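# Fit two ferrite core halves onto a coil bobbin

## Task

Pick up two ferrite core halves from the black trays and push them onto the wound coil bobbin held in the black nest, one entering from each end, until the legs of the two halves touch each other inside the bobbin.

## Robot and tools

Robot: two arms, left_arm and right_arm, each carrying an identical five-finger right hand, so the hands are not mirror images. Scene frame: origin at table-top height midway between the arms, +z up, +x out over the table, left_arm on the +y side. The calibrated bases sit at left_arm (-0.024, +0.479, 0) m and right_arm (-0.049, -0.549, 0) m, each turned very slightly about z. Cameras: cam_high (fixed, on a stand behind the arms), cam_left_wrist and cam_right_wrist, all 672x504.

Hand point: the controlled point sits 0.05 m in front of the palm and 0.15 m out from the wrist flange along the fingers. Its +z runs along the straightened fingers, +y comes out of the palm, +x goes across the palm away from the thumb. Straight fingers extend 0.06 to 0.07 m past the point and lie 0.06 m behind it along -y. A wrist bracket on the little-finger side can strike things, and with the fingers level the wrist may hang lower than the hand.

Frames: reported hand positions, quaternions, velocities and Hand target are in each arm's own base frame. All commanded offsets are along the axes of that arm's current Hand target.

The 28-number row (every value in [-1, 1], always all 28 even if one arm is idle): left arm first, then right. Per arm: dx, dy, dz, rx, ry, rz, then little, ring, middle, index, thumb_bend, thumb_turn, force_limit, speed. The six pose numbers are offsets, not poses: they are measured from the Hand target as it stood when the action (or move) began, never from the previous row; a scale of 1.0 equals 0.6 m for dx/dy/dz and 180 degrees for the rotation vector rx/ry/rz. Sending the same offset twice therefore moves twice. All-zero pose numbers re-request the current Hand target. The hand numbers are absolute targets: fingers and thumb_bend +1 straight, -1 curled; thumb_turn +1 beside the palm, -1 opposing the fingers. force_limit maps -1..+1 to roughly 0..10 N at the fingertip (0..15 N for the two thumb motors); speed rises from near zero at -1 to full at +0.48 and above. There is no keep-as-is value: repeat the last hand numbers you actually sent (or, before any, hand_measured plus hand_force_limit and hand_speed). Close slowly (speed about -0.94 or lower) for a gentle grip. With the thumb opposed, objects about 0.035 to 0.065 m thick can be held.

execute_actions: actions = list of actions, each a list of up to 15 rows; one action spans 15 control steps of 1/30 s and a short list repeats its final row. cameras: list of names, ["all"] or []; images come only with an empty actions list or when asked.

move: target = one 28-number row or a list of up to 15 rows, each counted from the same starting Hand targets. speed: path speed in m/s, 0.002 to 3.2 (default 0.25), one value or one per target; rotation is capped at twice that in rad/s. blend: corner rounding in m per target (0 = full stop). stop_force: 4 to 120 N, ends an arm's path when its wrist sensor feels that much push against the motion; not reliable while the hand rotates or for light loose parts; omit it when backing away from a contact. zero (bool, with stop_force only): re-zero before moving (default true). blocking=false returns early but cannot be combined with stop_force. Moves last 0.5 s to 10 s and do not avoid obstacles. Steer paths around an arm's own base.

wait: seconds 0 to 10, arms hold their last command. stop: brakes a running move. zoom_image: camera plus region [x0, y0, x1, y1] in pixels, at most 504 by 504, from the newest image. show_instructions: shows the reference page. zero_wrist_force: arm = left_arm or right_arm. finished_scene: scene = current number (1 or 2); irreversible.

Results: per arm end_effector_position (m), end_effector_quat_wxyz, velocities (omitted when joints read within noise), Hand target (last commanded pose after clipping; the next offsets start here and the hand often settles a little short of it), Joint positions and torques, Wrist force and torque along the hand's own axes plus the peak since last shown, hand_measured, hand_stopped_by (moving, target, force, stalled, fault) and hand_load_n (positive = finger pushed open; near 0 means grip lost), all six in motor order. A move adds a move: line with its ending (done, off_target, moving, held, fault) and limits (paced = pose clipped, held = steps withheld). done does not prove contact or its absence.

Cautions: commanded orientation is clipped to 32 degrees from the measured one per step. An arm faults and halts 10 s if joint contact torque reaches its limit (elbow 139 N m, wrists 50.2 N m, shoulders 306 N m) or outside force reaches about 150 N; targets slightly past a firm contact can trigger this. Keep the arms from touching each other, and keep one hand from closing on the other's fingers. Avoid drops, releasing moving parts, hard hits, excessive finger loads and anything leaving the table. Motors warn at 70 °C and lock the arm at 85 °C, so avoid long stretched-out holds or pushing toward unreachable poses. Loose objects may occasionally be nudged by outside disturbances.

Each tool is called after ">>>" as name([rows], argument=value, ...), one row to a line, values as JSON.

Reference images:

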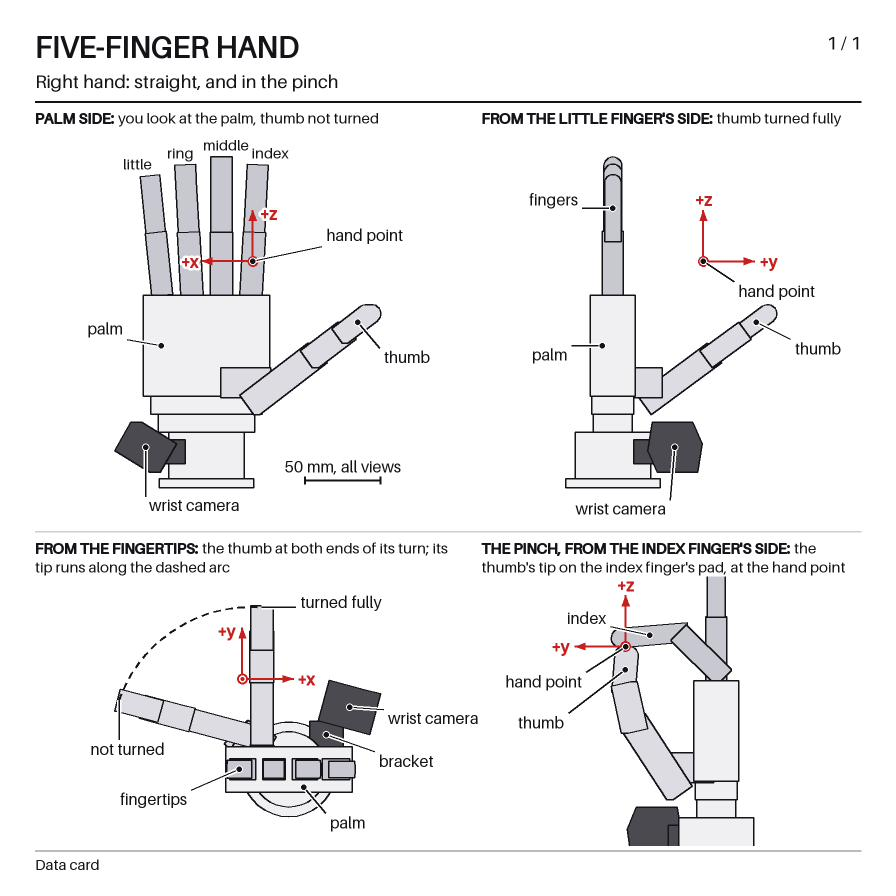

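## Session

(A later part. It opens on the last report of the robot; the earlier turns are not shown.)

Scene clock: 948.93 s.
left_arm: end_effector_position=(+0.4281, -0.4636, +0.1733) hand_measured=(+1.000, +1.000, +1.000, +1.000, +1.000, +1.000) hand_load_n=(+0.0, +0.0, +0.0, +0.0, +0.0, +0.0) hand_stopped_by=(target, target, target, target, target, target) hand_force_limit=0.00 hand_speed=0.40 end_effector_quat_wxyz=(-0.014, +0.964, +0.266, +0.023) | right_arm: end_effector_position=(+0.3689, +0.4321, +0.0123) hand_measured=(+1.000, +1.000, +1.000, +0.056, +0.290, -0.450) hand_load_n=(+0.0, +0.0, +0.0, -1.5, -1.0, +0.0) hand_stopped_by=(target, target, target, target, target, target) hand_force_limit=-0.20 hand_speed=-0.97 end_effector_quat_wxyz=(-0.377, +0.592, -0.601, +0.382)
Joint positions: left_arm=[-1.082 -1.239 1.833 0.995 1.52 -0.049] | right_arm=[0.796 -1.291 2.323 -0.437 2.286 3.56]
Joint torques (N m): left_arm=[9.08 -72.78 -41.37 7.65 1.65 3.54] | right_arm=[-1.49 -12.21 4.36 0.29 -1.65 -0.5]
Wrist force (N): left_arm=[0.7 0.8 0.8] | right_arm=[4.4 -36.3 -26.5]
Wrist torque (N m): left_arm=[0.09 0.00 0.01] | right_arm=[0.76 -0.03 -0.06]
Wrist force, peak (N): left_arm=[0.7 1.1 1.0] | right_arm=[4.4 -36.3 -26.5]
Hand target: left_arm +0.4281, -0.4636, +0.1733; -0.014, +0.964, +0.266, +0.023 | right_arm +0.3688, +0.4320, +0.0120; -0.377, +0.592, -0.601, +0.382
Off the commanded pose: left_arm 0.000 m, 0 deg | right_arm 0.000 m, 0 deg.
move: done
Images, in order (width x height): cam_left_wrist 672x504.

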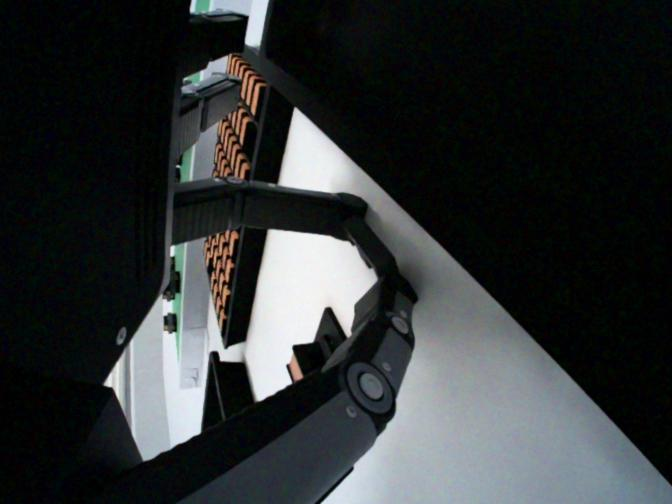

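>>> move(target=[0,0,0,0,0,0,1,1,1,1,1,1,0.0,0.4, 0,-0.0045,-0.0021,0,0,0,1,1,1,0.055,0.29,-0.45,-0.2,-0.97], speed=0.02, cameras=["cam_left_wrist"])

>>> zoom_image(camera="cam_left_wrist", region=[320, 200, 440, 310])

Scene clock: 953.60 s.
left_arm: end_effector_position=(+0.4281, -0.4636, +0.1733) hand_measured=(+1.000, +1.000, +1.000, +1.000, +1.000, +1.000) hand_load_n=(+0.0, -0.5, +0.0, +0.0, +0.0, +0.0) hand_stopped_by=(target, target, target, target, target, target) hand_force_limit=0.00 hand_speed=0.40 end_effector_quat_wxyz=(-0.014, +0.964, +0.266, +0.023) | right_arm: end_effector_position=(+0.3687, +0.4320, +0.0148) hand_measured=(+1.000, +1.000, +1.000, +0.056, +0.290, -0.450) hand_load_n=(+0.0, +0.0, +0.0, +0.0, +0.0, -0.5) hand_stopped_by=(target, target, target, target, target, target) hand_force_limit=-0.20 hand_speed=-0.97 end_effector_quat_wxyz=(-0.377, +0.592, -0.601, +0.382)
Joint positions: left_arm=[-1.082 -1.239 1.833 0.995 1.52 -0.049] | right_arm=[0.796 -1.296 2.323 -0.431 2.286 3.56]
Joint torques (N m): left_arm=[8.84 -72.27 -41.51 7.54 1.49 3.1] | right_arm=[0.86 -55.19 -33.71 4.73 1.31 -0.3]
Wrist force (N): left_arm=[0.6 1.0 1.0] | right_arm=[0.9 3.7 -2.3]
Wrist torque (N m): left_arm=[0.11 0.00 0.01] | right_arm=[0.74 -0.07 0.06]
Wrist force, peak (N): left_arm=[0.7 1.2 1.0] | right_arm=[3.5 -48.6 -33.6]
Hand target: left_arm +0.4281, -0.4636, +0.1733; -0.014, +0.964, +0.266, +0.023 | right_arm +0.3688, +0.4320, +0.0150; -0.377, +0.592, -0.601, +0.382
Off the commanded pose: left_arm 0.000 m, 0 deg | right_arm 0.000 m, 0 deg.
move: done
Images, in order (width x height): cam_left_wrist 672x504.

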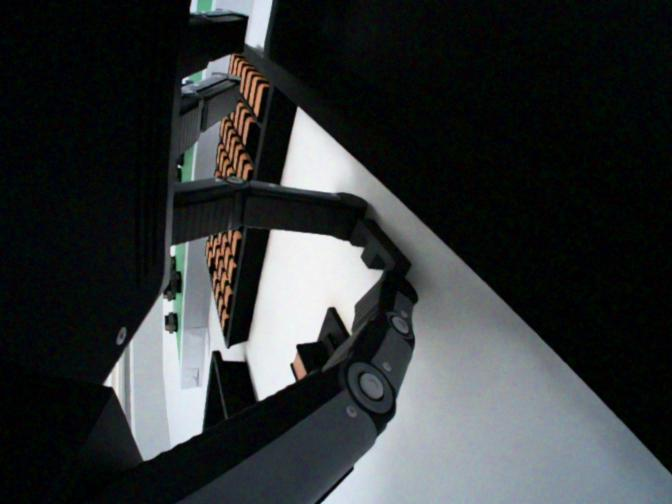

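Scaled by 4.200 from the camera's 672x504 image, which has a finer 960x720 frame.

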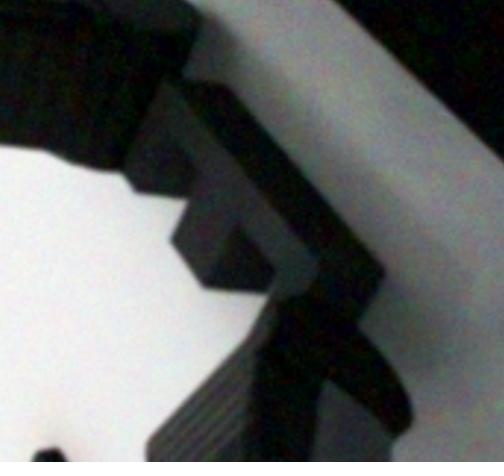

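>>> move(target=[0,0,0,0,0,0,1,1,1,1,1,1,0.0,0.4, 0,-0.0024,-0.0011,0,0,0,1,1,1,0.3,0.29,-0.45,-0.2,-0.8], speed=0.02, cameras=["cam_left_wrist"])

>>> zoom_image(camera="cam_left_wrist", region=[320, 170, 440, 310])

>>> zoom_image(camera="cam_right_wrist", region=[340, 260, 440, 350])

Scene clock: 969.93 s.
left_arm: end_effector_position=(+0.4281, -0.4636, +0.1733) hand_measured=(+1.000, +1.000, +1.000, +1.000, +1.000, +1.000) hand_load_n=(+0.0, +0.0, +0.0, +0.0, +0.0, +0.0) hand_stopped_by=(target, target, target, target, target, target) hand_force_limit=0.00 hand_speed=0.40 end_effector_quat_wxyz=(-0.014, +0.964, +0.266, +0.023) | right_arm: end_effector_position=(+0.3688, +0.4320, +0.0165) hand_measured=(+1.000, +1.000, +1.000, +0.300, +0.290, -0.450) hand_load_n=(+0.0, +0.0, +0.0, +0.0, +0.0, +0.0) hand_stopped_by=(target, target, target, target, target, target) hand_force_limit=-0.20 hand_speed=-0.80 end_effector_quat_wxyz=(-0.377, +0.592, -0.601, +0.382)
Joint positions: left_arm=[-1.082 -1.239 1.833 0.995 1.52 -0.049] | right_arm=[0.796 -1.3 2.322 -0.427 2.286 3.56]
Joint torques (N m): left_arm=[6.4 -72.29 -41.51 7.25 1.55 3.46] | right_arm=[-4.25 -53.96 -33.8 4.66 1.76 -1.62]
Wrist force (N): left_arm=[0.5 0.8 0.9] | right_arm=[0.8 3.3 -2.2]
Wrist torque (N m): left_arm=[0.08 0.01 0.00] | right_arm=[0.66 -0.05 0.04]
Wrist force, peak (N): left_arm=[0.6 1.2 1.1] | right_arm=[1.1 3.7 -2.6]
Hand target: left_arm +0.4281, -0.4636, +0.1733; -0.014, +0.964, +0.266, +0.023 | right_arm +0.3688, +0.4320, +0.0166; -0.377, +0.592, -0.601, +0.382
Off the commanded pose: left_arm 0.000 m, 0 deg | right_arm 0.000 m, 0 deg.
move: done
Images, in order (width x height): cam_left_wrist 672x504.

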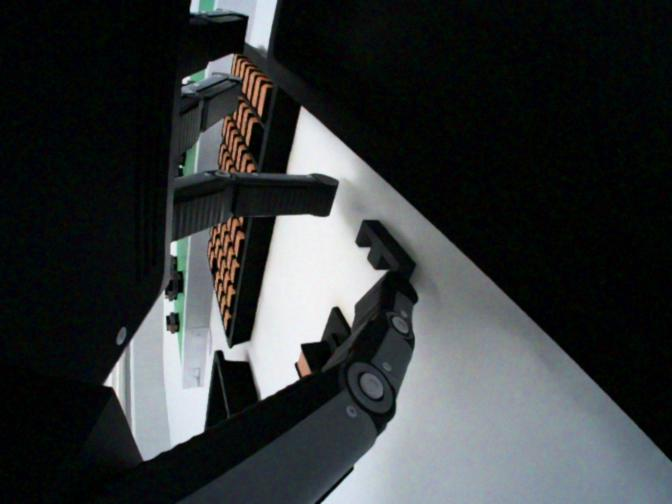

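Scaled by 3.600 from the camera's 672x504 image, which has a finer 960x720 frame.

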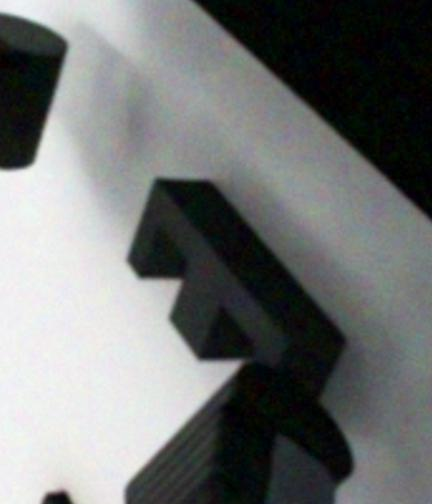

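This scene's latest camera images include none from cam_right_wrist. They are from: cam_left_wrist. cam_right_wrist's image comes with the result of a call that names it in "cameras".

>>> move(target=[0,0,0,0,0,0,1,1,1,1,1,1,0.0,0.4, 0,0.0021,-0.0045,0,0,0,1,1,1,0.3,0.29,-0.45,-0.2,-0.8], speed=0.02)

>>> move(target=[0,0,0,0,0,0,1,1,1,1,1,1,0.0,0.4, 0,0.0038,0.0018,0,0,0,1,1,1,0.3,0.29,-0.45,-0.2,-0.8], speed=0.01, stop_force=4, cameras=["cam_left_wrist","cam_right_wrist"])

>>> zoom_image(camera="cam_left_wrist", region=[320, 170, 440, 310])

>>> zoom_image(camera="cam_right_wrist", region=[340, 270, 440, 350])

Scene clock: 989.27 s.
left_arm: end_effector_position=(+0.4281, -0.4636, +0.1733) hand_measured=(+1.000, +1.000, +1.000, +1.000, +1.000, +1.000) hand_load_n=(+0.0, +0.0, -0.5, +0.0, +0.0, +0.0) hand_stopped_by=(target, target, target, target, target, target) hand_force_limit=0.00 hand_speed=0.40 end_effector_quat_wxyz=(-0.014, +0.964, +0.266, +0.023) | right_arm: end_effector_position=(+0.3660, +0.4320, +0.0166) hand_measured=(+1.000, +1.000, +1.000, +0.300, +0.290, -0.450) hand_load_n=(+0.0, -0.5, +0.0, +0.0, +0.5, +0.0) hand_stopped_by=(target, target, target, target, target, target) hand_force_limit=-0.20 hand_speed=-0.80 end_effector_quat_wxyz=(-0.377, +0.592, -0.601, +0.382)
Joint positions: left_arm=[-1.082 -1.239 1.833 0.995 1.52 -0.049] | right_arm=[0.801 -1.3 2.323 -0.425 2.291 3.564]
Joint torques (N m): left_arm=[7.36 -73.26 -41.02 7.29 1.24 3.52] | right_arm=[13.48 -53.11 -6.69 4.81 2.92 2.51]
Wrist force (N): left_arm=[0.8 0.8 0.9] | right_arm=[0.9 3.5 -2.3]
Wrist torque (N m): left_arm=[0.09 -0.03 0.01] | right_arm=[0.71 -0.06 0.01]
Wrist force, peak (N): left_arm=[0.8 1.0 1.0] | right_arm=[1.2 3.7 -2.3]
Hand target: left_arm +0.4281, -0.4636, +0.1733; -0.014, +0.964, +0.266, +0.023 | right_arm +0.3658, +0.4320, +0.0166; -0.377, +0.592, -0.601, +0.382
Off the commanded pose: left_arm 0.000 m, 0 deg | right_arm 0.000 m, 0 deg.
move: done

Scene clock: 990.63 s.
left_arm: end_effector_position=(+0.4281, -0.4636, +0.1733) hand_measured=(+1.000, +1.000, +1.000, +1.000, +1.000, +1.000) hand_load_n=(+0.0, +0.0, +0.0, +0.0, +0.0, +0.0) hand_stopped_by=(target, target, target, target, target, target) hand_force_limit=0.00 hand_speed=0.40 end_effector_quat_wxyz=(-0.014, +0.964, +0.266, +0.023) | right_arm: end_effector_position=(+0.3658, +0.4320, +0.0141) hand_measured=(+1.000, +1.000, +1.000, +0.300, +0.290, -0.450) hand_load_n=(+0.0, +0.0, +0.0, +0.0, +0.0, +0.0) hand_stopped_by=(target, target, target, target, target, target) hand_force_limit=-0.20 hand_speed=-0.80 end_effector_quat_wxyz=(-0.377, +0.592, -0.601, +0.382)
Joint positions: left_arm=[-1.082 -1.239 1.833 0.995 1.52 -0.049] | right_arm=[0.802 -1.296 2.324 -0.431 2.291 3.564]
Joint torques (N m): left_arm=[8.63 -73.6 -41.55 7.43 1.29 3.44] | right_arm=[12.52 -34.52 -7.23 -2.66 2.81 1.35]
Wrist force (N): left_arm=[0.4 1.0 0.9] | right_arm=[0.9 3.3 -1.9]
Wrist torque (N m): left_arm=[0.12 0.03 0.00] | right_arm=[0.66 -0.08 0.02]
Wrist force, peak (N): left_arm=[0.8 1.0 0.9] | right_arm=[0.9 3.5 -2.3]
Hand target: left_arm +0.4281, -0.4636, +0.1733; -0.014, +0.964, +0.266, +0.023 | right_arm +0.3658, +0.4320, +0.0141; -0.377, +0.592, -0.601, +0.382
Off the commanded pose: left_arm 0.000 m, 0 deg | right_arm 0.000 m, 0 deg.
move: done
Images, in order (width x height): cam_left_wrist 672x504, cam_right_wrist 672x504.

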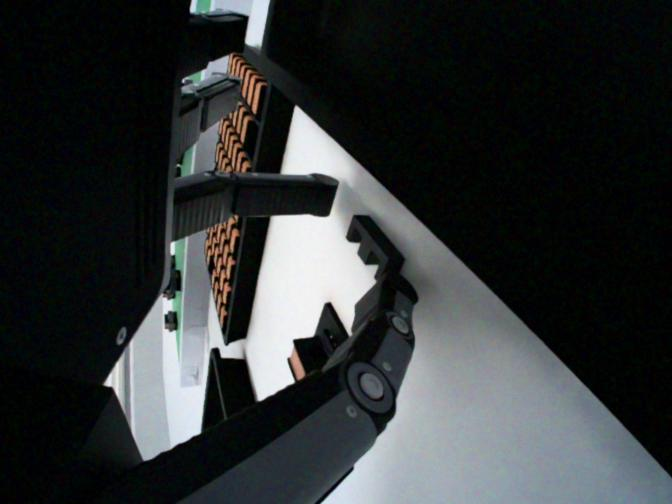

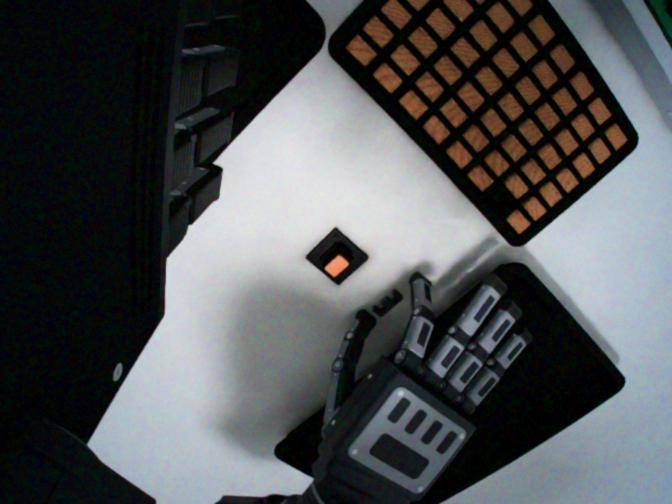

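Scaled by 3.600 from the camera's 672x504 image, which has a finer 960x720 frame.

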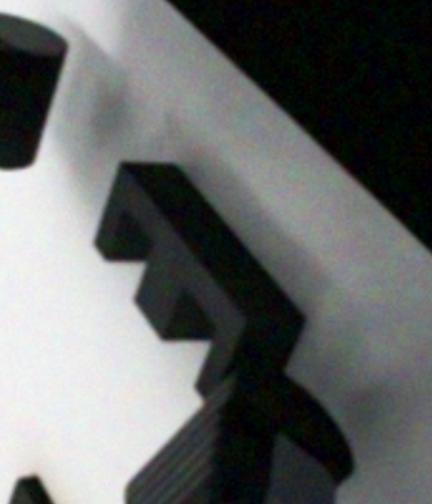

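Scaled by 5.040 from the camera's 672x504 image, which has a finer 960x720 frame.

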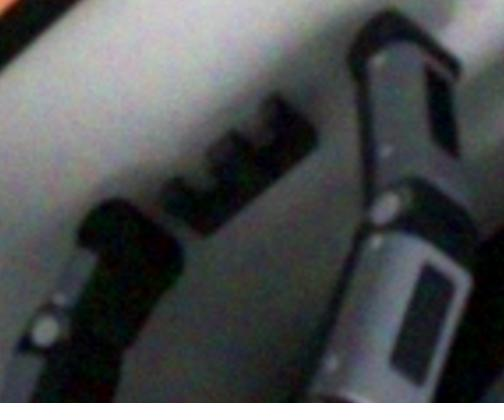

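>>> move(target=[0,0,0,0,0,0,1,1,1,1,1,1,0.0,0.4, 0,0,0,0,0,0,1,1,1,-0.4,0.29,-0.45,0.1,-0.92], speed=0.01, cameras=["cam_left_wrist","cam_right_wrist"])

>>> zoom_image(camera="cam_left_wrist", region=[320, 170, 440, 310])

>>> zoom_image(camera="cam_right_wrist", region=[340, 270, 440, 350])

Scene clock: 999.97 s.
left_arm: end_effector_position=(+0.4281, -0.4636, +0.1733) hand_measured=(+1.000, +1.000, +1.000, +1.000, +1.000, +1.000) hand_load_n=(+0.0, +0.0, +0.0, +0.0, +0.0, +0.0) hand_stopped_by=(target, target, target, target, target, target) hand_force_limit=0.00 hand_speed=0.40 end_effector_quat_wxyz=(-0.014, +0.964, +0.266, +0.023) | right_arm: end_effector_position=(+0.3658, +0.4320, +0.0141) hand_measured=(+1.000, +1.000, +1.000, +0.026, +0.290, -0.450) hand_load_n=(+0.0, +0.0, +0.0, +7.0, +3.5, +0.0) hand_stopped_by=(target, target, target, force, target, target) hand_force_limit=0.10 hand_speed=-0.92 end_effector_quat_wxyz=(-0.377, +0.592, -0.601, +0.382)
Joint positions: left_arm=[-1.082 -1.239 1.833 0.995 1.52 -0.049] | right_arm=[0.802 -1.296 2.324 -0.431 2.291 3.564]
Joint torques (N m): left_arm=[9.42 -72.04 -42.06 7.24 1.17 3.52] | right_arm=[9.52 -34.88 -7.99 -2.2 2.34 -0.01]
Wrist force (N): left_arm=[0.5 0.9 1.1] | right_arm=[1.2 1.0 -2.7]
Wrist torque (N m): left_arm=[0.09 0.02 -0.01] | right_arm=[0.67 -0.10 0.03]
Wrist force, peak (N): left_arm=[1.0 1.3 0.7] | right_arm=[1.2 3.8 -2.2]
Hand target: left_arm +0.4281, -0.4636, +0.1733; -0.014, +0.964, +0.266, +0.023 | right_arm +0.3658, +0.4320, +0.0141; -0.377, +0.592, -0.601, +0.382
Off the commanded pose: left_arm 0.000 m, 0 deg | right_arm 0.000 m, 0 deg.
move: done
Images, in order (width x height): cam_left_wrist 672x504, cam_right_wrist 672x504.

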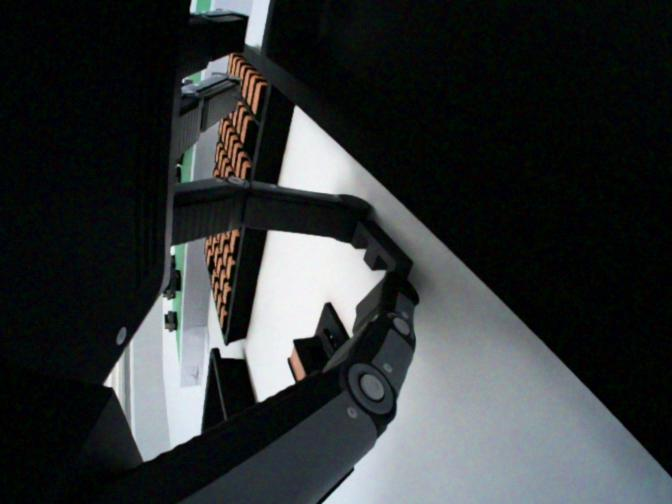

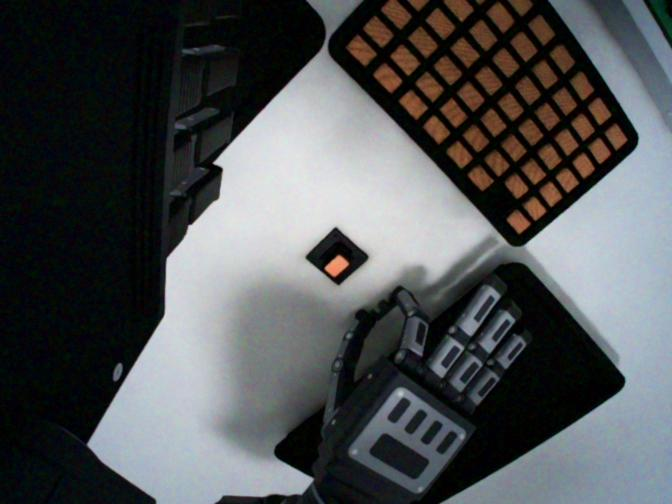

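Scaled by 3.600 from the camera's 672x504 image, which has a finer 960x720 frame.

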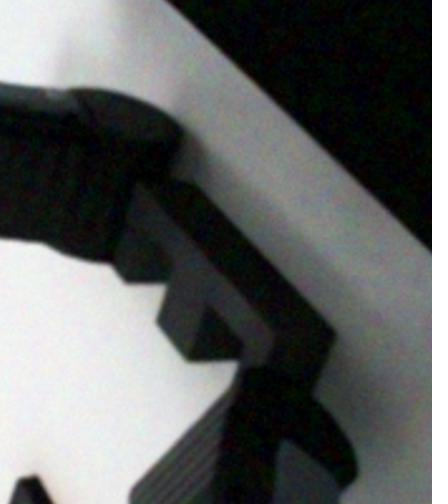

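Scaled by 5.040 from the camera's 672x504 image, which has a finer 960x720 frame.

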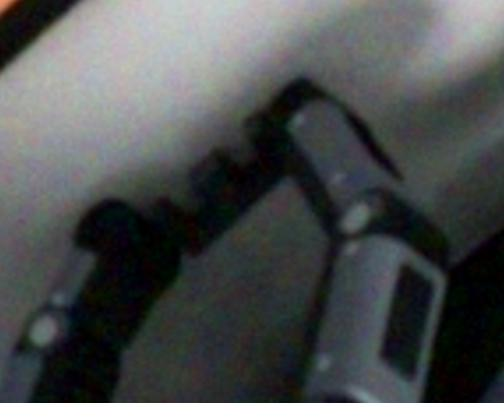

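>>> move([
  [0,0,0,0,0,0,1,1,1,1,1,1,0.0,0.4, 0,-0.03,-0.014,0,0,0,1,1,1,-0.4,0.29,-0.45,0.1,-0.92],
  [0,0,0,0,0,0,1,1,1,1,1,1,0.0,0.4, -0.0733,-0.0337,-0.0065,0,0,0,1,1,1,-0.4,0.29,-0.45,0.1,-0.92],
], speed=0.08, cameras=["cam_left_wrist","cam_right_wrist"])

>>> zoom_image(camera="cam_left_wrist", region=[320, 200, 440, 310])

>>> zoom_image(camera="cam_right_wrist", region=[310, 245, 390, 320])

Scene clock: 1015.47 s.
left_arm: end_effector_position=(+0.4281, -0.4636, +0.1733) hand_measured=(+1.000, +1.000, +1.000, +1.000, +1.000, +1.000) hand_load_n=(+0.0, +0.0, +0.0, +0.0, +0.0, +0.0) hand_stopped_by=(target, target, target, target, target, target) hand_force_limit=0.00 hand_speed=0.40 end_effector_quat_wxyz=(-0.014, +0.964, +0.266, +0.023) | right_arm: end_effector_position=(+0.3714, +0.4758, +0.0341) hand_measured=(+1.000, +1.000, +1.000, +0.026, +0.292, -0.450) hand_load_n=(+0.0, +0.0, +0.0, +6.5, +4.5, +0.0) hand_stopped_by=(target, target, target, force, target, target) hand_force_limit=0.10 hand_speed=-0.92 end_effector_quat_wxyz=(-0.377, +0.592, -0.601, +0.382)
Joint positions: left_arm=[-1.082 -1.239 1.833 0.995 1.52 -0.049] | right_arm=[0.862 -1.269 2.226 -0.327 2.34 3.612]
Joint torques (N m): left_arm=[9.38 -74.89 -40.78 7.24 1.11 3.24] | right_arm=[11.63 -38.73 -35.37 5.17 3.17 1.96]
Wrist force (N): left_arm=[0.3 0.9 0.8] | right_arm=[1.1 3.4 -2.0]
Wrist torque (N m): left_arm=[0.11 0.05 -0.01] | right_arm=[0.69 -0.13 0.02]
Wrist force, peak (N): left_arm=[0.8 1.2 0.8] | right_arm=[1.5 3.8 -2.4]
Hand target: left_arm +0.4281, -0.4636, +0.1733; -0.014, +0.964, +0.266, +0.023 | right_arm +0.3714, +0.4759, +0.0341; -0.377, +0.592, -0.601, +0.382
Off the commanded pose: left_arm 0.000 m, 0 deg | right_arm 0.000 m, 0 deg.
move: done
Images, in order (width x height): cam_left_wrist 672x504, cam_right_wrist 672x504.

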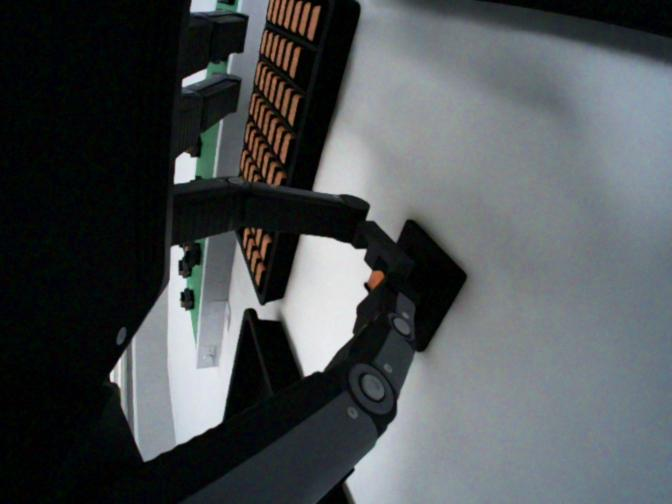

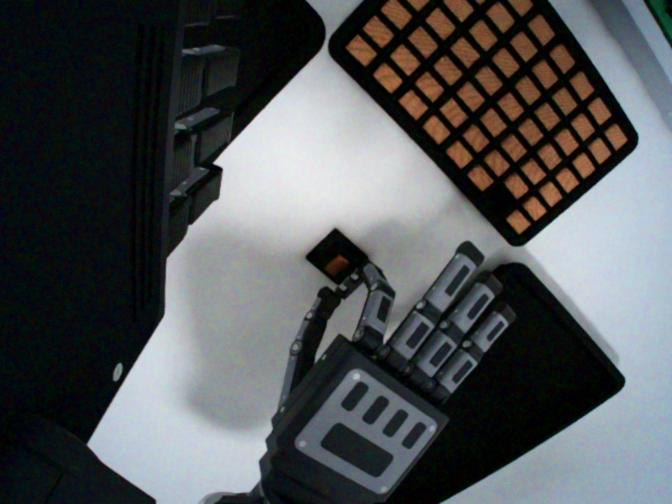

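Scaled by 4.200 from the camera's 672x504 image, which has a finer 960x720 frame.

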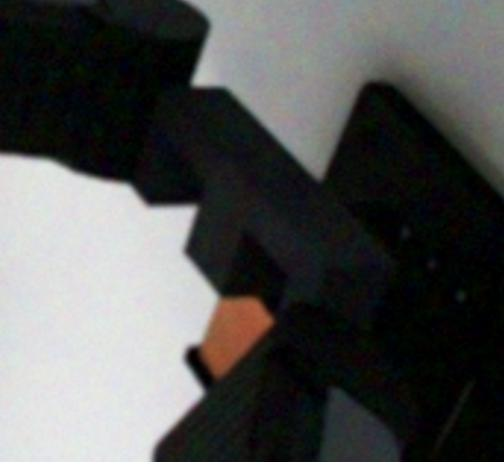

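Scaled by 6.300 from the camera's 672x504 image, which has a finer 960x720 frame.

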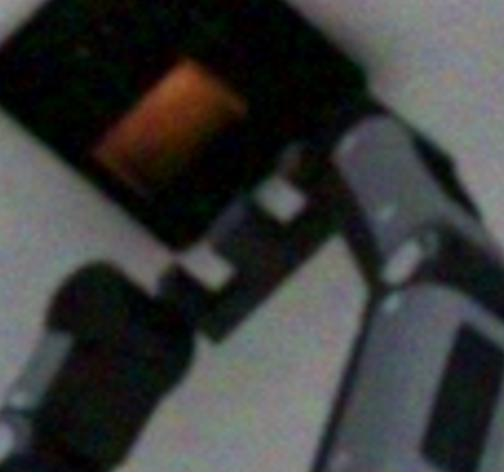

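>>> move(target=[0,0,0,0,0,0,1,1,1,1,1,1,0.0,0.4, 0,0.0287,0.0134,0,0,0,1,1,1,-0.4,0.29,-0.45,0.1,-0.92], speed=0.01, stop_force=4, cameras=["cam_left_wrist","cam_right_wrist"])

>>> zoom_image(camera="cam_left_wrist", region=[320, 200, 440, 310])

>>> zoom_image(camera="cam_right_wrist", region=[310, 235, 390, 310])

Scene clock: 1023.30 s.
left_arm: end_effector_position=(+0.4281, -0.4636, +0.1733) hand_measured=(+1.000, +1.000, +1.000, +1.000, +1.000, +1.000) hand_load_n=(+0.0, +0.0, +0.0, +0.0, +0.0, +0.0) hand_stopped_by=(target, target, target, target, target, target) hand_force_limit=0.00 hand_speed=0.40 end_effector_quat_wxyz=(-0.014, +0.964, +0.266, +0.023) | right_arm: end_effector_position=(+0.3714, +0.4759, +0.0178) hand_measured=(+1.000, +1.000, +1.000, +0.026, +0.292, -0.450) hand_load_n=(+0.0, +0.0, +0.0, +6.0, +5.0, +0.0) hand_stopped_by=(target, target, target, force, target, target) hand_force_limit=0.10 hand_speed=-0.92 end_effector_quat_wxyz=(-0.377, +0.592, -0.601, +0.382)
Joint positions: left_arm=[-1.082 -1.239 1.833 0.995 1.52 -0.049] | right_arm=[0.863 -1.241 2.232 -0.361 2.341 3.612]
Joint torques (N m): left_arm=[9.65 -71.82 -40.78 7.16 1.44 3.32] | right_arm=[12.85 -57.44 -34.89 4.86 -2.25 2.14]
Wrist force (N): left_arm=[0.5 0.9 0.7] | right_arm=[1.8 2.1 -2.8]
Wrist torque (N m): left_arm=[0.12 0.02 0.00] | right_arm=[0.70 -0.13 0.03]
Wrist force, peak (N): left_arm=[0.7 1.3 1.0] | right_arm=[4.5 -1.4 -5.0]
Hand target: left_arm +0.4281, -0.4636, +0.1733; -0.014, +0.964, +0.266, +0.023 | right_arm +0.3714, +0.4759, +0.0178; -0.377, +0.592, -0.601, +0.382 (not the last commanded pose)
Off the commanded pose: left_arm 0.000 m, 0 deg | right_arm 0.003 m, 0 deg.
move: contact (right_arm)
Images, in order (width x height): cam_left_wrist 672x504, cam_right_wrist 672x504.

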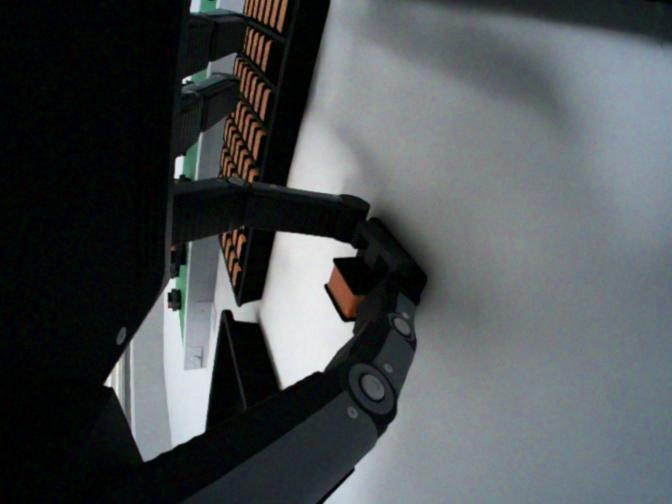

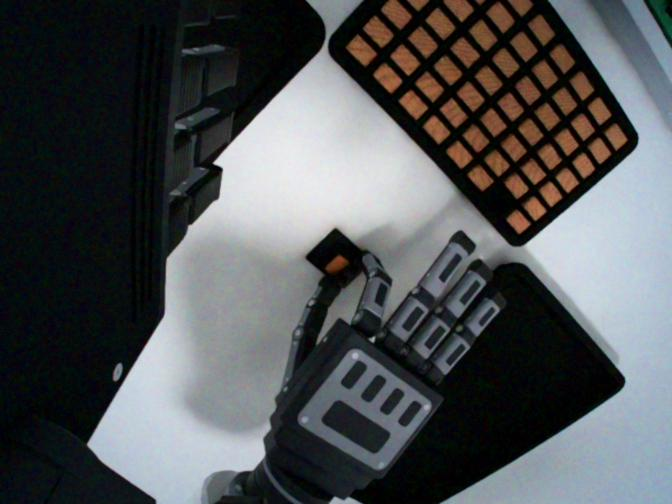

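Scaled by 4.200 from the camera's 672x504 image, which has a finer 960x720 frame.

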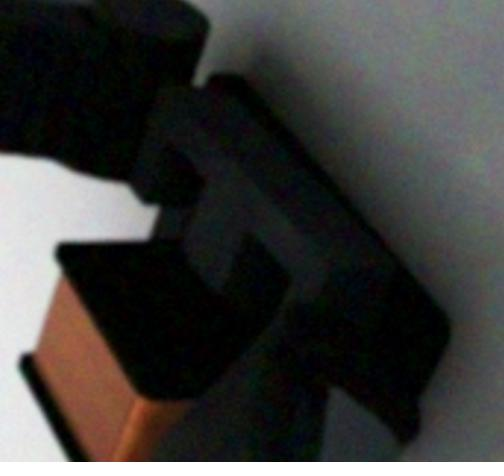

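Scaled by 6.300 from the camera's 672x504 image, which has a finer 960x720 frame.

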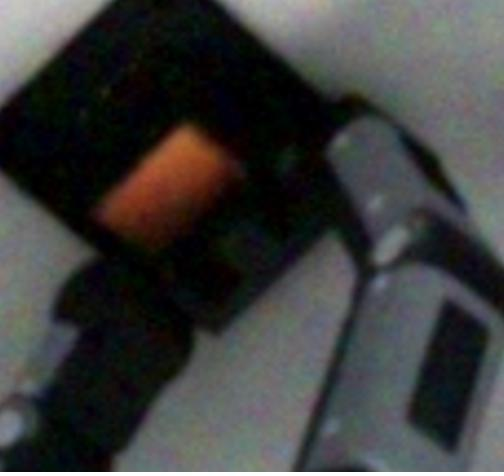

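>>> move([
  [0,0,0,0,0,0,1,1,1,1,1,1,0.0,0.4, 0,-0.0302,-0.0141,0,0,0,1,1,1,-0.4,0.29,-0.45,0.1,-0.92],
  [0,0,0,0,0,0,1,1,1,1,1,1,0.0,0.4, -0.0167,-0.0324,-0.0106,0,0,0,1,1,1,-0.4,0.29,-0.45,0.1,-0.92],
], speed=0.06, cameras=["cam_left_wrist","cam_right_wrist"])

>>> zoom_image(camera="cam_left_wrist", region=[320, 200, 440, 310])

>>> zoom_image(camera="cam_right_wrist", region=[310, 235, 390, 310])

Scene clock: 1058.93 s.
left_arm: end_effector_position=(+0.4281, -0.4636, +0.1733) hand_measured=(+1.000, +1.000, +1.000, +1.000, +1.000, +1.000) hand_load_n=(+0.0, +0.0, +0.0, +0.0, +0.0, +0.0) hand_stopped_by=(target, target, target, target, target, target) hand_force_limit=0.00 hand_speed=0.40 end_effector_quat_wxyz=(-0.014, +0.964, +0.266, +0.023) | right_arm: end_effector_position=(+0.3740, +0.4858, +0.0381) hand_measured=(+1.000, +1.000, +1.000, +0.026, +0.292, -0.450) hand_load_n=(-0.5, +0.0, +0.0, +6.0, +5.0, +0.0) hand_stopped_by=(target, target, target, force, target, target) hand_force_limit=0.10 hand_speed=-0.92 end_effector_quat_wxyz=(-0.377, +0.592, -0.601, +0.382)
Joint positions: left_arm=[-1.082 -1.239 1.833 0.995 1.52 -0.049] | right_arm=[0.872 -1.261 2.203 -0.306 2.349 3.62]
Joint torques (N m): left_arm=[8.08 -71.66 -41.04 6.97 1.15 3.13] | right_arm=[15.6 -41.27 -37.05 5.35 3.12 2.21]
Wrist force (N): left_arm=[0.6 0.9 0.6] | right_arm=[0.9 3.4 -2.1]
Wrist torque (N m): left_arm=[0.12 0.01 0.00] | right_arm=[0.69 -0.09 0.02]
Wrist force, peak (N): left_arm=[0.8 1.0 1.3] | right_arm=[1.3 3.7 -2.1]
Hand target: left_arm +0.4281, -0.4636, +0.1733; -0.014, +0.964, +0.266, +0.023 | right_arm +0.3740, +0.4859, +0.0381; -0.377, +0.592, -0.601, +0.382
Off the commanded pose: left_arm 0.000 m, 0 deg | right_arm 0.000 m, 0 deg.
move: done
Images, in order (width x height): cam_left_wrist 672x504, cam_right_wrist 672x504.

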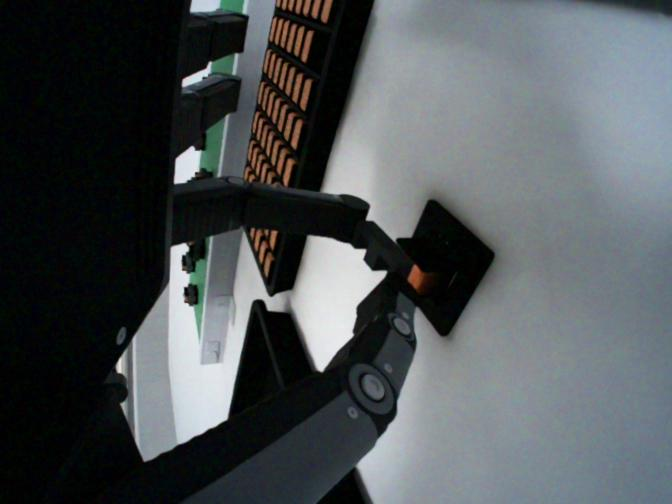

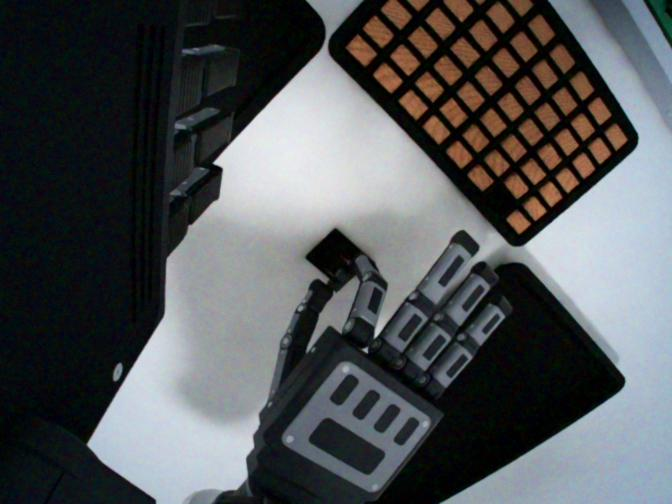

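Scaled by 4.200 from the camera's 672x504 image, which has a finer 960x720 frame.

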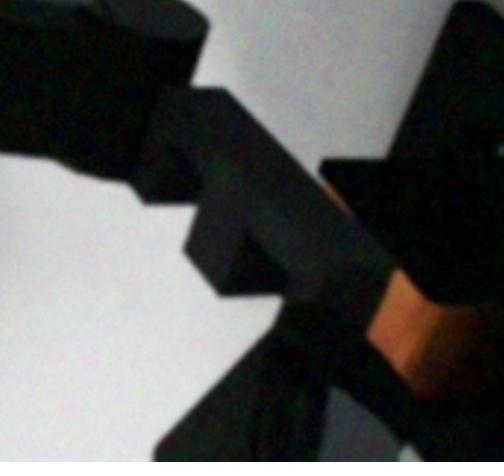

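Scaled by 6.300 from the camera's 672x504 image, which has a finer 960x720 frame.

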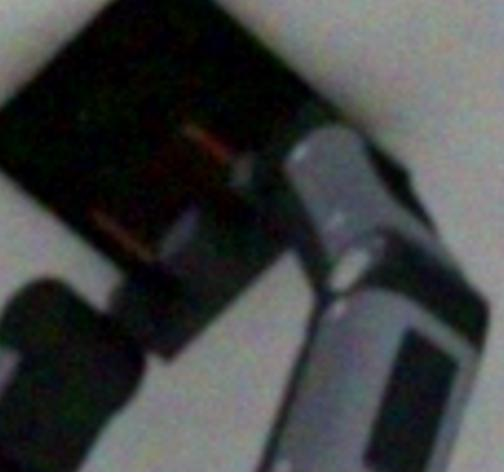

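>>> move(target=[0,0,0,0,0,0,1,1,1,1,1,1,0.0,0.4, 0,0.0123,0.0035,0,0,0,1,1,1,-0.4,0.29,-0.45,0.1,-0.92], speed=0.008, stop_force=4, cameras=["cam_left_wrist","cam_right_wrist"])

>>> zoom_image(camera="cam_left_wrist", region=[320, 200, 440, 310])

>>> zoom_image(camera="cam_right_wrist", region=[310, 235, 390, 310])

Scene clock: 1067.23 s.
left_arm: end_effector_position=(+0.4281, -0.4636, +0.1733) hand_measured=(+1.000, +1.000, +1.000, +1.000, +1.000, +1.000) hand_load_n=(-0.5, +0.0, +0.0, +0.0, +0.0, +0.0) hand_stopped_by=(target, target, target, target, target, target) hand_force_limit=0.00 hand_speed=0.40 end_effector_quat_wxyz=(-0.014, +0.964, +0.266, +0.023) | right_arm: end_effector_position=(+0.3729, +0.4859, +0.0309) hand_measured=(+1.000, +1.000, +1.000, +0.026, +0.292, -0.450) hand_load_n=(+0.0, +0.0, +0.0, +7.5, +3.0, +1.0) hand_stopped_by=(target, target, target, force, target, target) hand_force_limit=0.10 hand_speed=-0.92 end_effector_quat_wxyz=(-0.377, +0.592, -0.601, +0.382)
Joint positions: left_arm=[-1.082 -1.239 1.833 0.995 1.52 -0.049] | right_arm=[0.875 -1.249 2.206 -0.319 2.35 3.622]
Joint torques (N m): left_arm=[9.16 -74.23 -40.86 6.99 1.06 3.26] | right_arm=[0.78 -57.46 -18.94 5.73 -0.07 -0.4]
Wrist force (N): left_arm=[0.4 0.9 0.5] | right_arm=[0.0 -0.9 -3.5]
Wrist torque (N m): left_arm=[0.13 0.04 -0.01] | right_arm=[0.65 -0.09 0.03]
Wrist force, peak (N): left_arm=[0.7 1.3 0.8] | right_arm=[1.2 3.7 -2.3]
Hand target: left_arm +0.4281, -0.4636, +0.1733; -0.014, +0.964, +0.266, +0.023 | right_arm +0.3729, +0.4859, +0.0309; -0.377, +0.592, -0.601, +0.382
Off the commanded pose: left_arm 0.000 m, 0 deg | right_arm 0.000 m, 0 deg.
move: contact (right_arm)
Images, in order (width x height): cam_left_wrist 672x504, cam_right_wrist 672x504.

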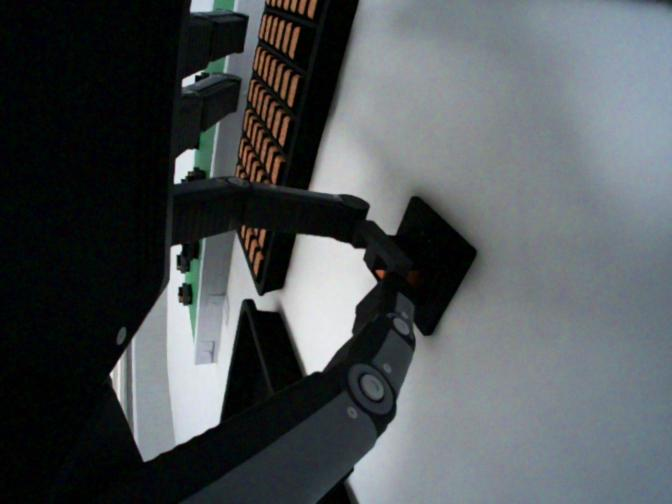

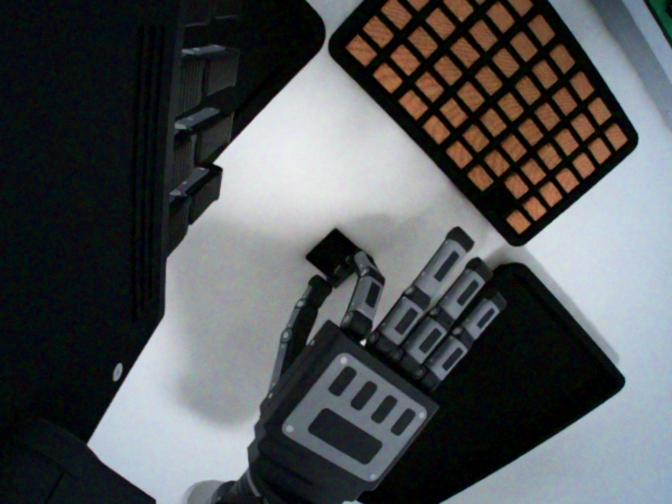

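Scaled by 4.200 from the camera's 672x504 image, which has a finer 960x720 frame.

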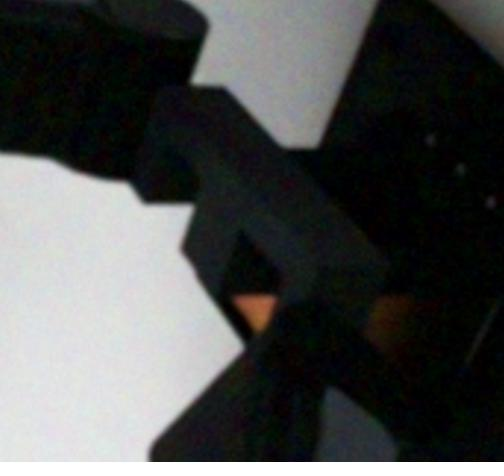

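Scaled by 6.300 from the camera's 672x504 image, which has a finer 960x720 frame.

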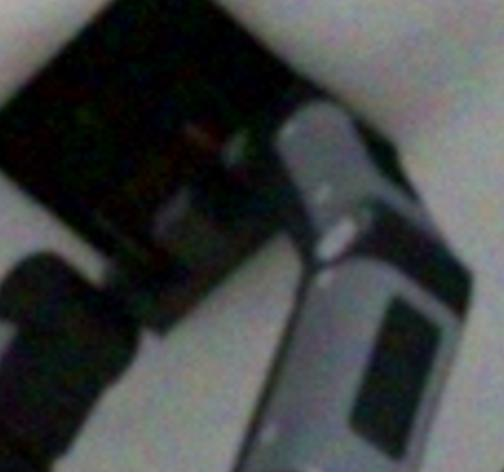

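>>> move([
  [0,0,0,0,0,0,1,1,1,1,1,1,0.0,0.4, 0,-0.0045,-0.0021,0,0,0,1,1,1,-0.4,0.29,-0.45,0.1,-0.92],
  [0,0,0,0,0,0,1,1,1,1,1,1,0.0,0.4, 0.0133,-0.0035,-0.0044,0,0,0,1,1,1,-0.5,0.29,-0.45,0.7,-0.92],
], speed=0.04)

>>> move(target=[0,0,0,0,0,0,1,1,1,1,1,1,0.0,0.4, 0,0.0233,0.0109,0,0,0,1,1,1,-0.5,0.29,-0.45,0.7,-0.92], speed=0.02, stop_force=4, cameras=["cam_left_wrist","cam_right_wrist"])

>>> zoom_image(camera="cam_left_wrist", region=[320, 200, 440, 310])

>>> zoom_image(camera="cam_right_wrist", region=[310, 235, 390, 310])

Scene clock: 1094.10 s.
left_arm: end_effector_position=(+0.4281, -0.4636, +0.1733) hand_measured=(+1.000, +1.000, +1.000, +1.000, +1.000, +1.000) hand_load_n=(+0.0, +0.0, +0.0, +0.0, -0.5, +0.0) hand_stopped_by=(target, target, target, target, target, target) hand_force_limit=0.00 hand_speed=0.40 end_effector_quat_wxyz=(-0.014, +0.964, +0.266, +0.023) | right_arm: end_effector_position=(+0.3713, +0.4780, +0.0340) hand_measured=(+1.000, +1.000, +1.000, +0.014, +0.292, -0.450) hand_load_n=(+0.0, +0.0, -0.5, +9.5, +7.5, -0.5) hand_stopped_by=(target, target, target, force, target, target) hand_force_limit=0.70 hand_speed=-0.92 end_effector_quat_wxyz=(-0.377, +0.592, -0.601, +0.382)
Joint positions: left_arm=[-1.082 -1.239 1.833 0.995 1.52 -0.049] | right_arm=[0.866 -1.266 2.222 -0.324 2.343 3.615]
Joint torques (N m): left_arm=[7.23 -72.64 -40.87 6.85 0.8 3.09] | right_arm=[-10.79 -58.55 -9.6 -2.4 -1.91 -1.6]
Wrist force (N): left_arm=[0.2 0.7 1.0] | right_arm=[0.9 3.1 -2.3]
Wrist torque (N m): left_arm=[0.07 0.05 -0.03] | right_arm=[0.65 -0.08 0.23]
Wrist force, peak (N): left_arm=[0.7 1.2 1.1] | right_arm=[1.0 3.6 -2.3]
Hand target: left_arm +0.4281, -0.4636, +0.1733; -0.014, +0.964, +0.266, +0.023 | right_arm +0.3713, +0.4780, +0.0340; -0.377, +0.592, -0.601, +0.382
Off the commanded pose: left_arm 0.000 m, 0 deg | right_arm 0.000 m, 0 deg.
move: done

Scene clock: 1096.03 s.
left_arm: end_effector_position=(+0.4281, -0.4636, +0.1733) hand_measured=(+1.000, +1.000, +1.000, +1.000, +1.000, +1.000) hand_load_n=(+0.0, +0.0, +0.0, +0.0, +0.0, +0.0) hand_stopped_by=(target, target, target, target, target, target) hand_force_limit=0.00 hand_speed=0.40 end_effector_quat_wxyz=(-0.014, +0.964, +0.266, +0.023) | right_arm: end_effector_position=(+0.3713, +0.4779, +0.0191) hand_measured=(+1.000, +1.000, +1.000, +0.014, +0.292, -0.450) hand_load_n=(+0.0, +0.0, +0.0, +10.5, +5.5, -1.5) hand_stopped_by=(target, target, target, force, target, target) hand_force_limit=0.70 hand_speed=-0.92 end_effector_quat_wxyz=(-0.377, +0.592, -0.601, +0.382)
Joint positions: left_arm=[-1.082 -1.239 1.833 0.995 1.52 -0.049] | right_arm=[0.866 -1.241 2.228 -0.355 2.343 3.615]
Joint torques (N m): left_arm=[6.43 -71.19 -41.04 6.97 1.01 3.26] | right_arm=[-8.34 -56.2 -21.71 4.94 -2.1 0.07]
Wrist force (N): left_arm=[0.7 0.6 0.9] | right_arm=[2.9 -0.9 -4.6]
Wrist torque (N m): left_arm=[0.07 -0.01 0.00] | right_arm=[0.67 -0.13 0.27]
Wrist force, peak (N): left_arm=[0.8 1.1 0.9] | right_arm=[3.8 -2.2 -5.7]
Hand target: left_arm +0.4281, -0.4636, +0.1733; -0.014, +0.964, +0.266, +0.023 | right_arm +0.3713, +0.4780, +0.0191; -0.377, +0.592, -0.601, +0.382 (not the last commanded pose)
Off the commanded pose: left_arm 0.000 m, 0 deg | right_arm 0.001 m, 0 deg.
move: contact (right_arm)
Images, in order (width x height): cam_left_wrist 672x504, cam_right_wrist 672x504.

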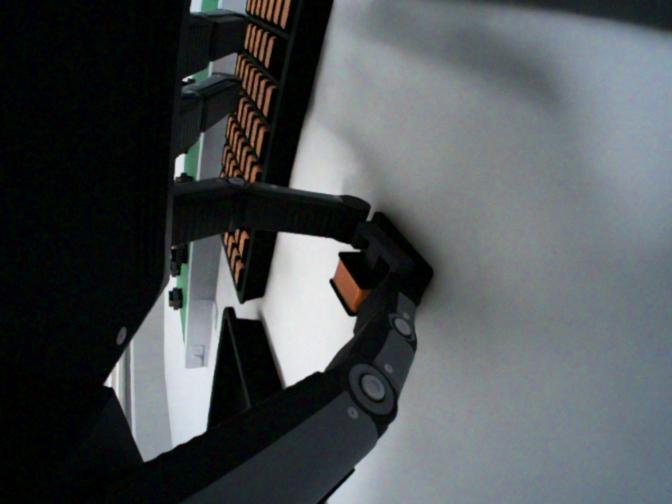

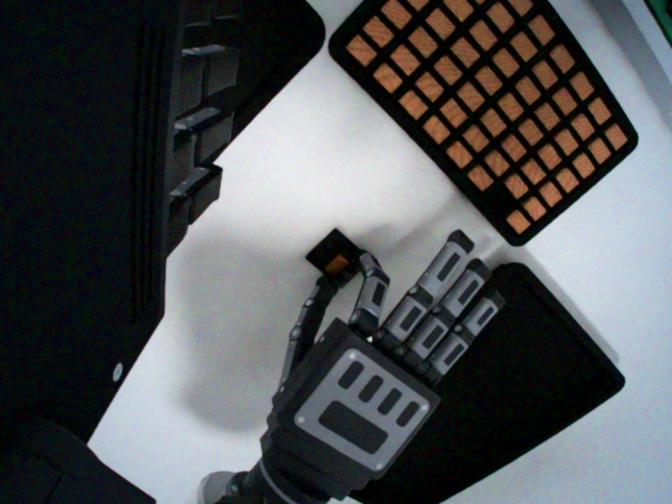

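Scaled by 4.200 from the camera's 672x504 image, which has a finer 960x720 frame.

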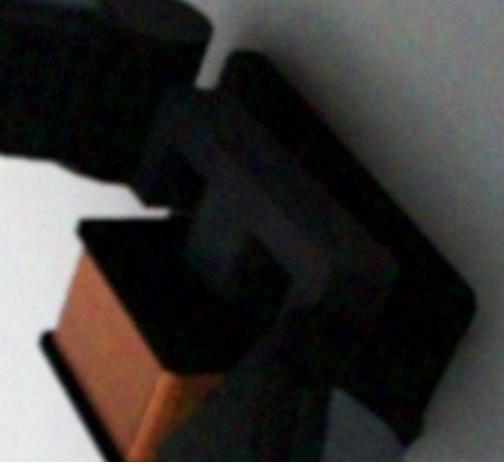

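Scaled by 6.300 from the camera's 672x504 image, which has a finer 960x720 frame.

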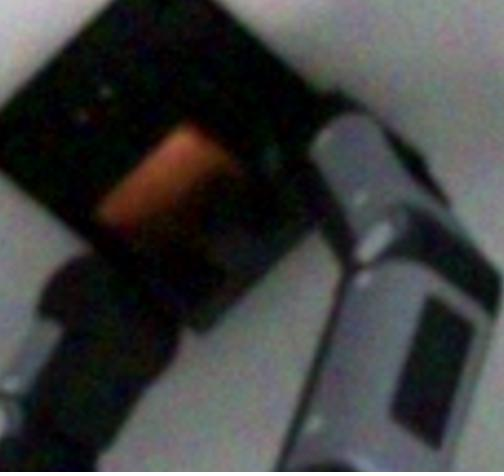

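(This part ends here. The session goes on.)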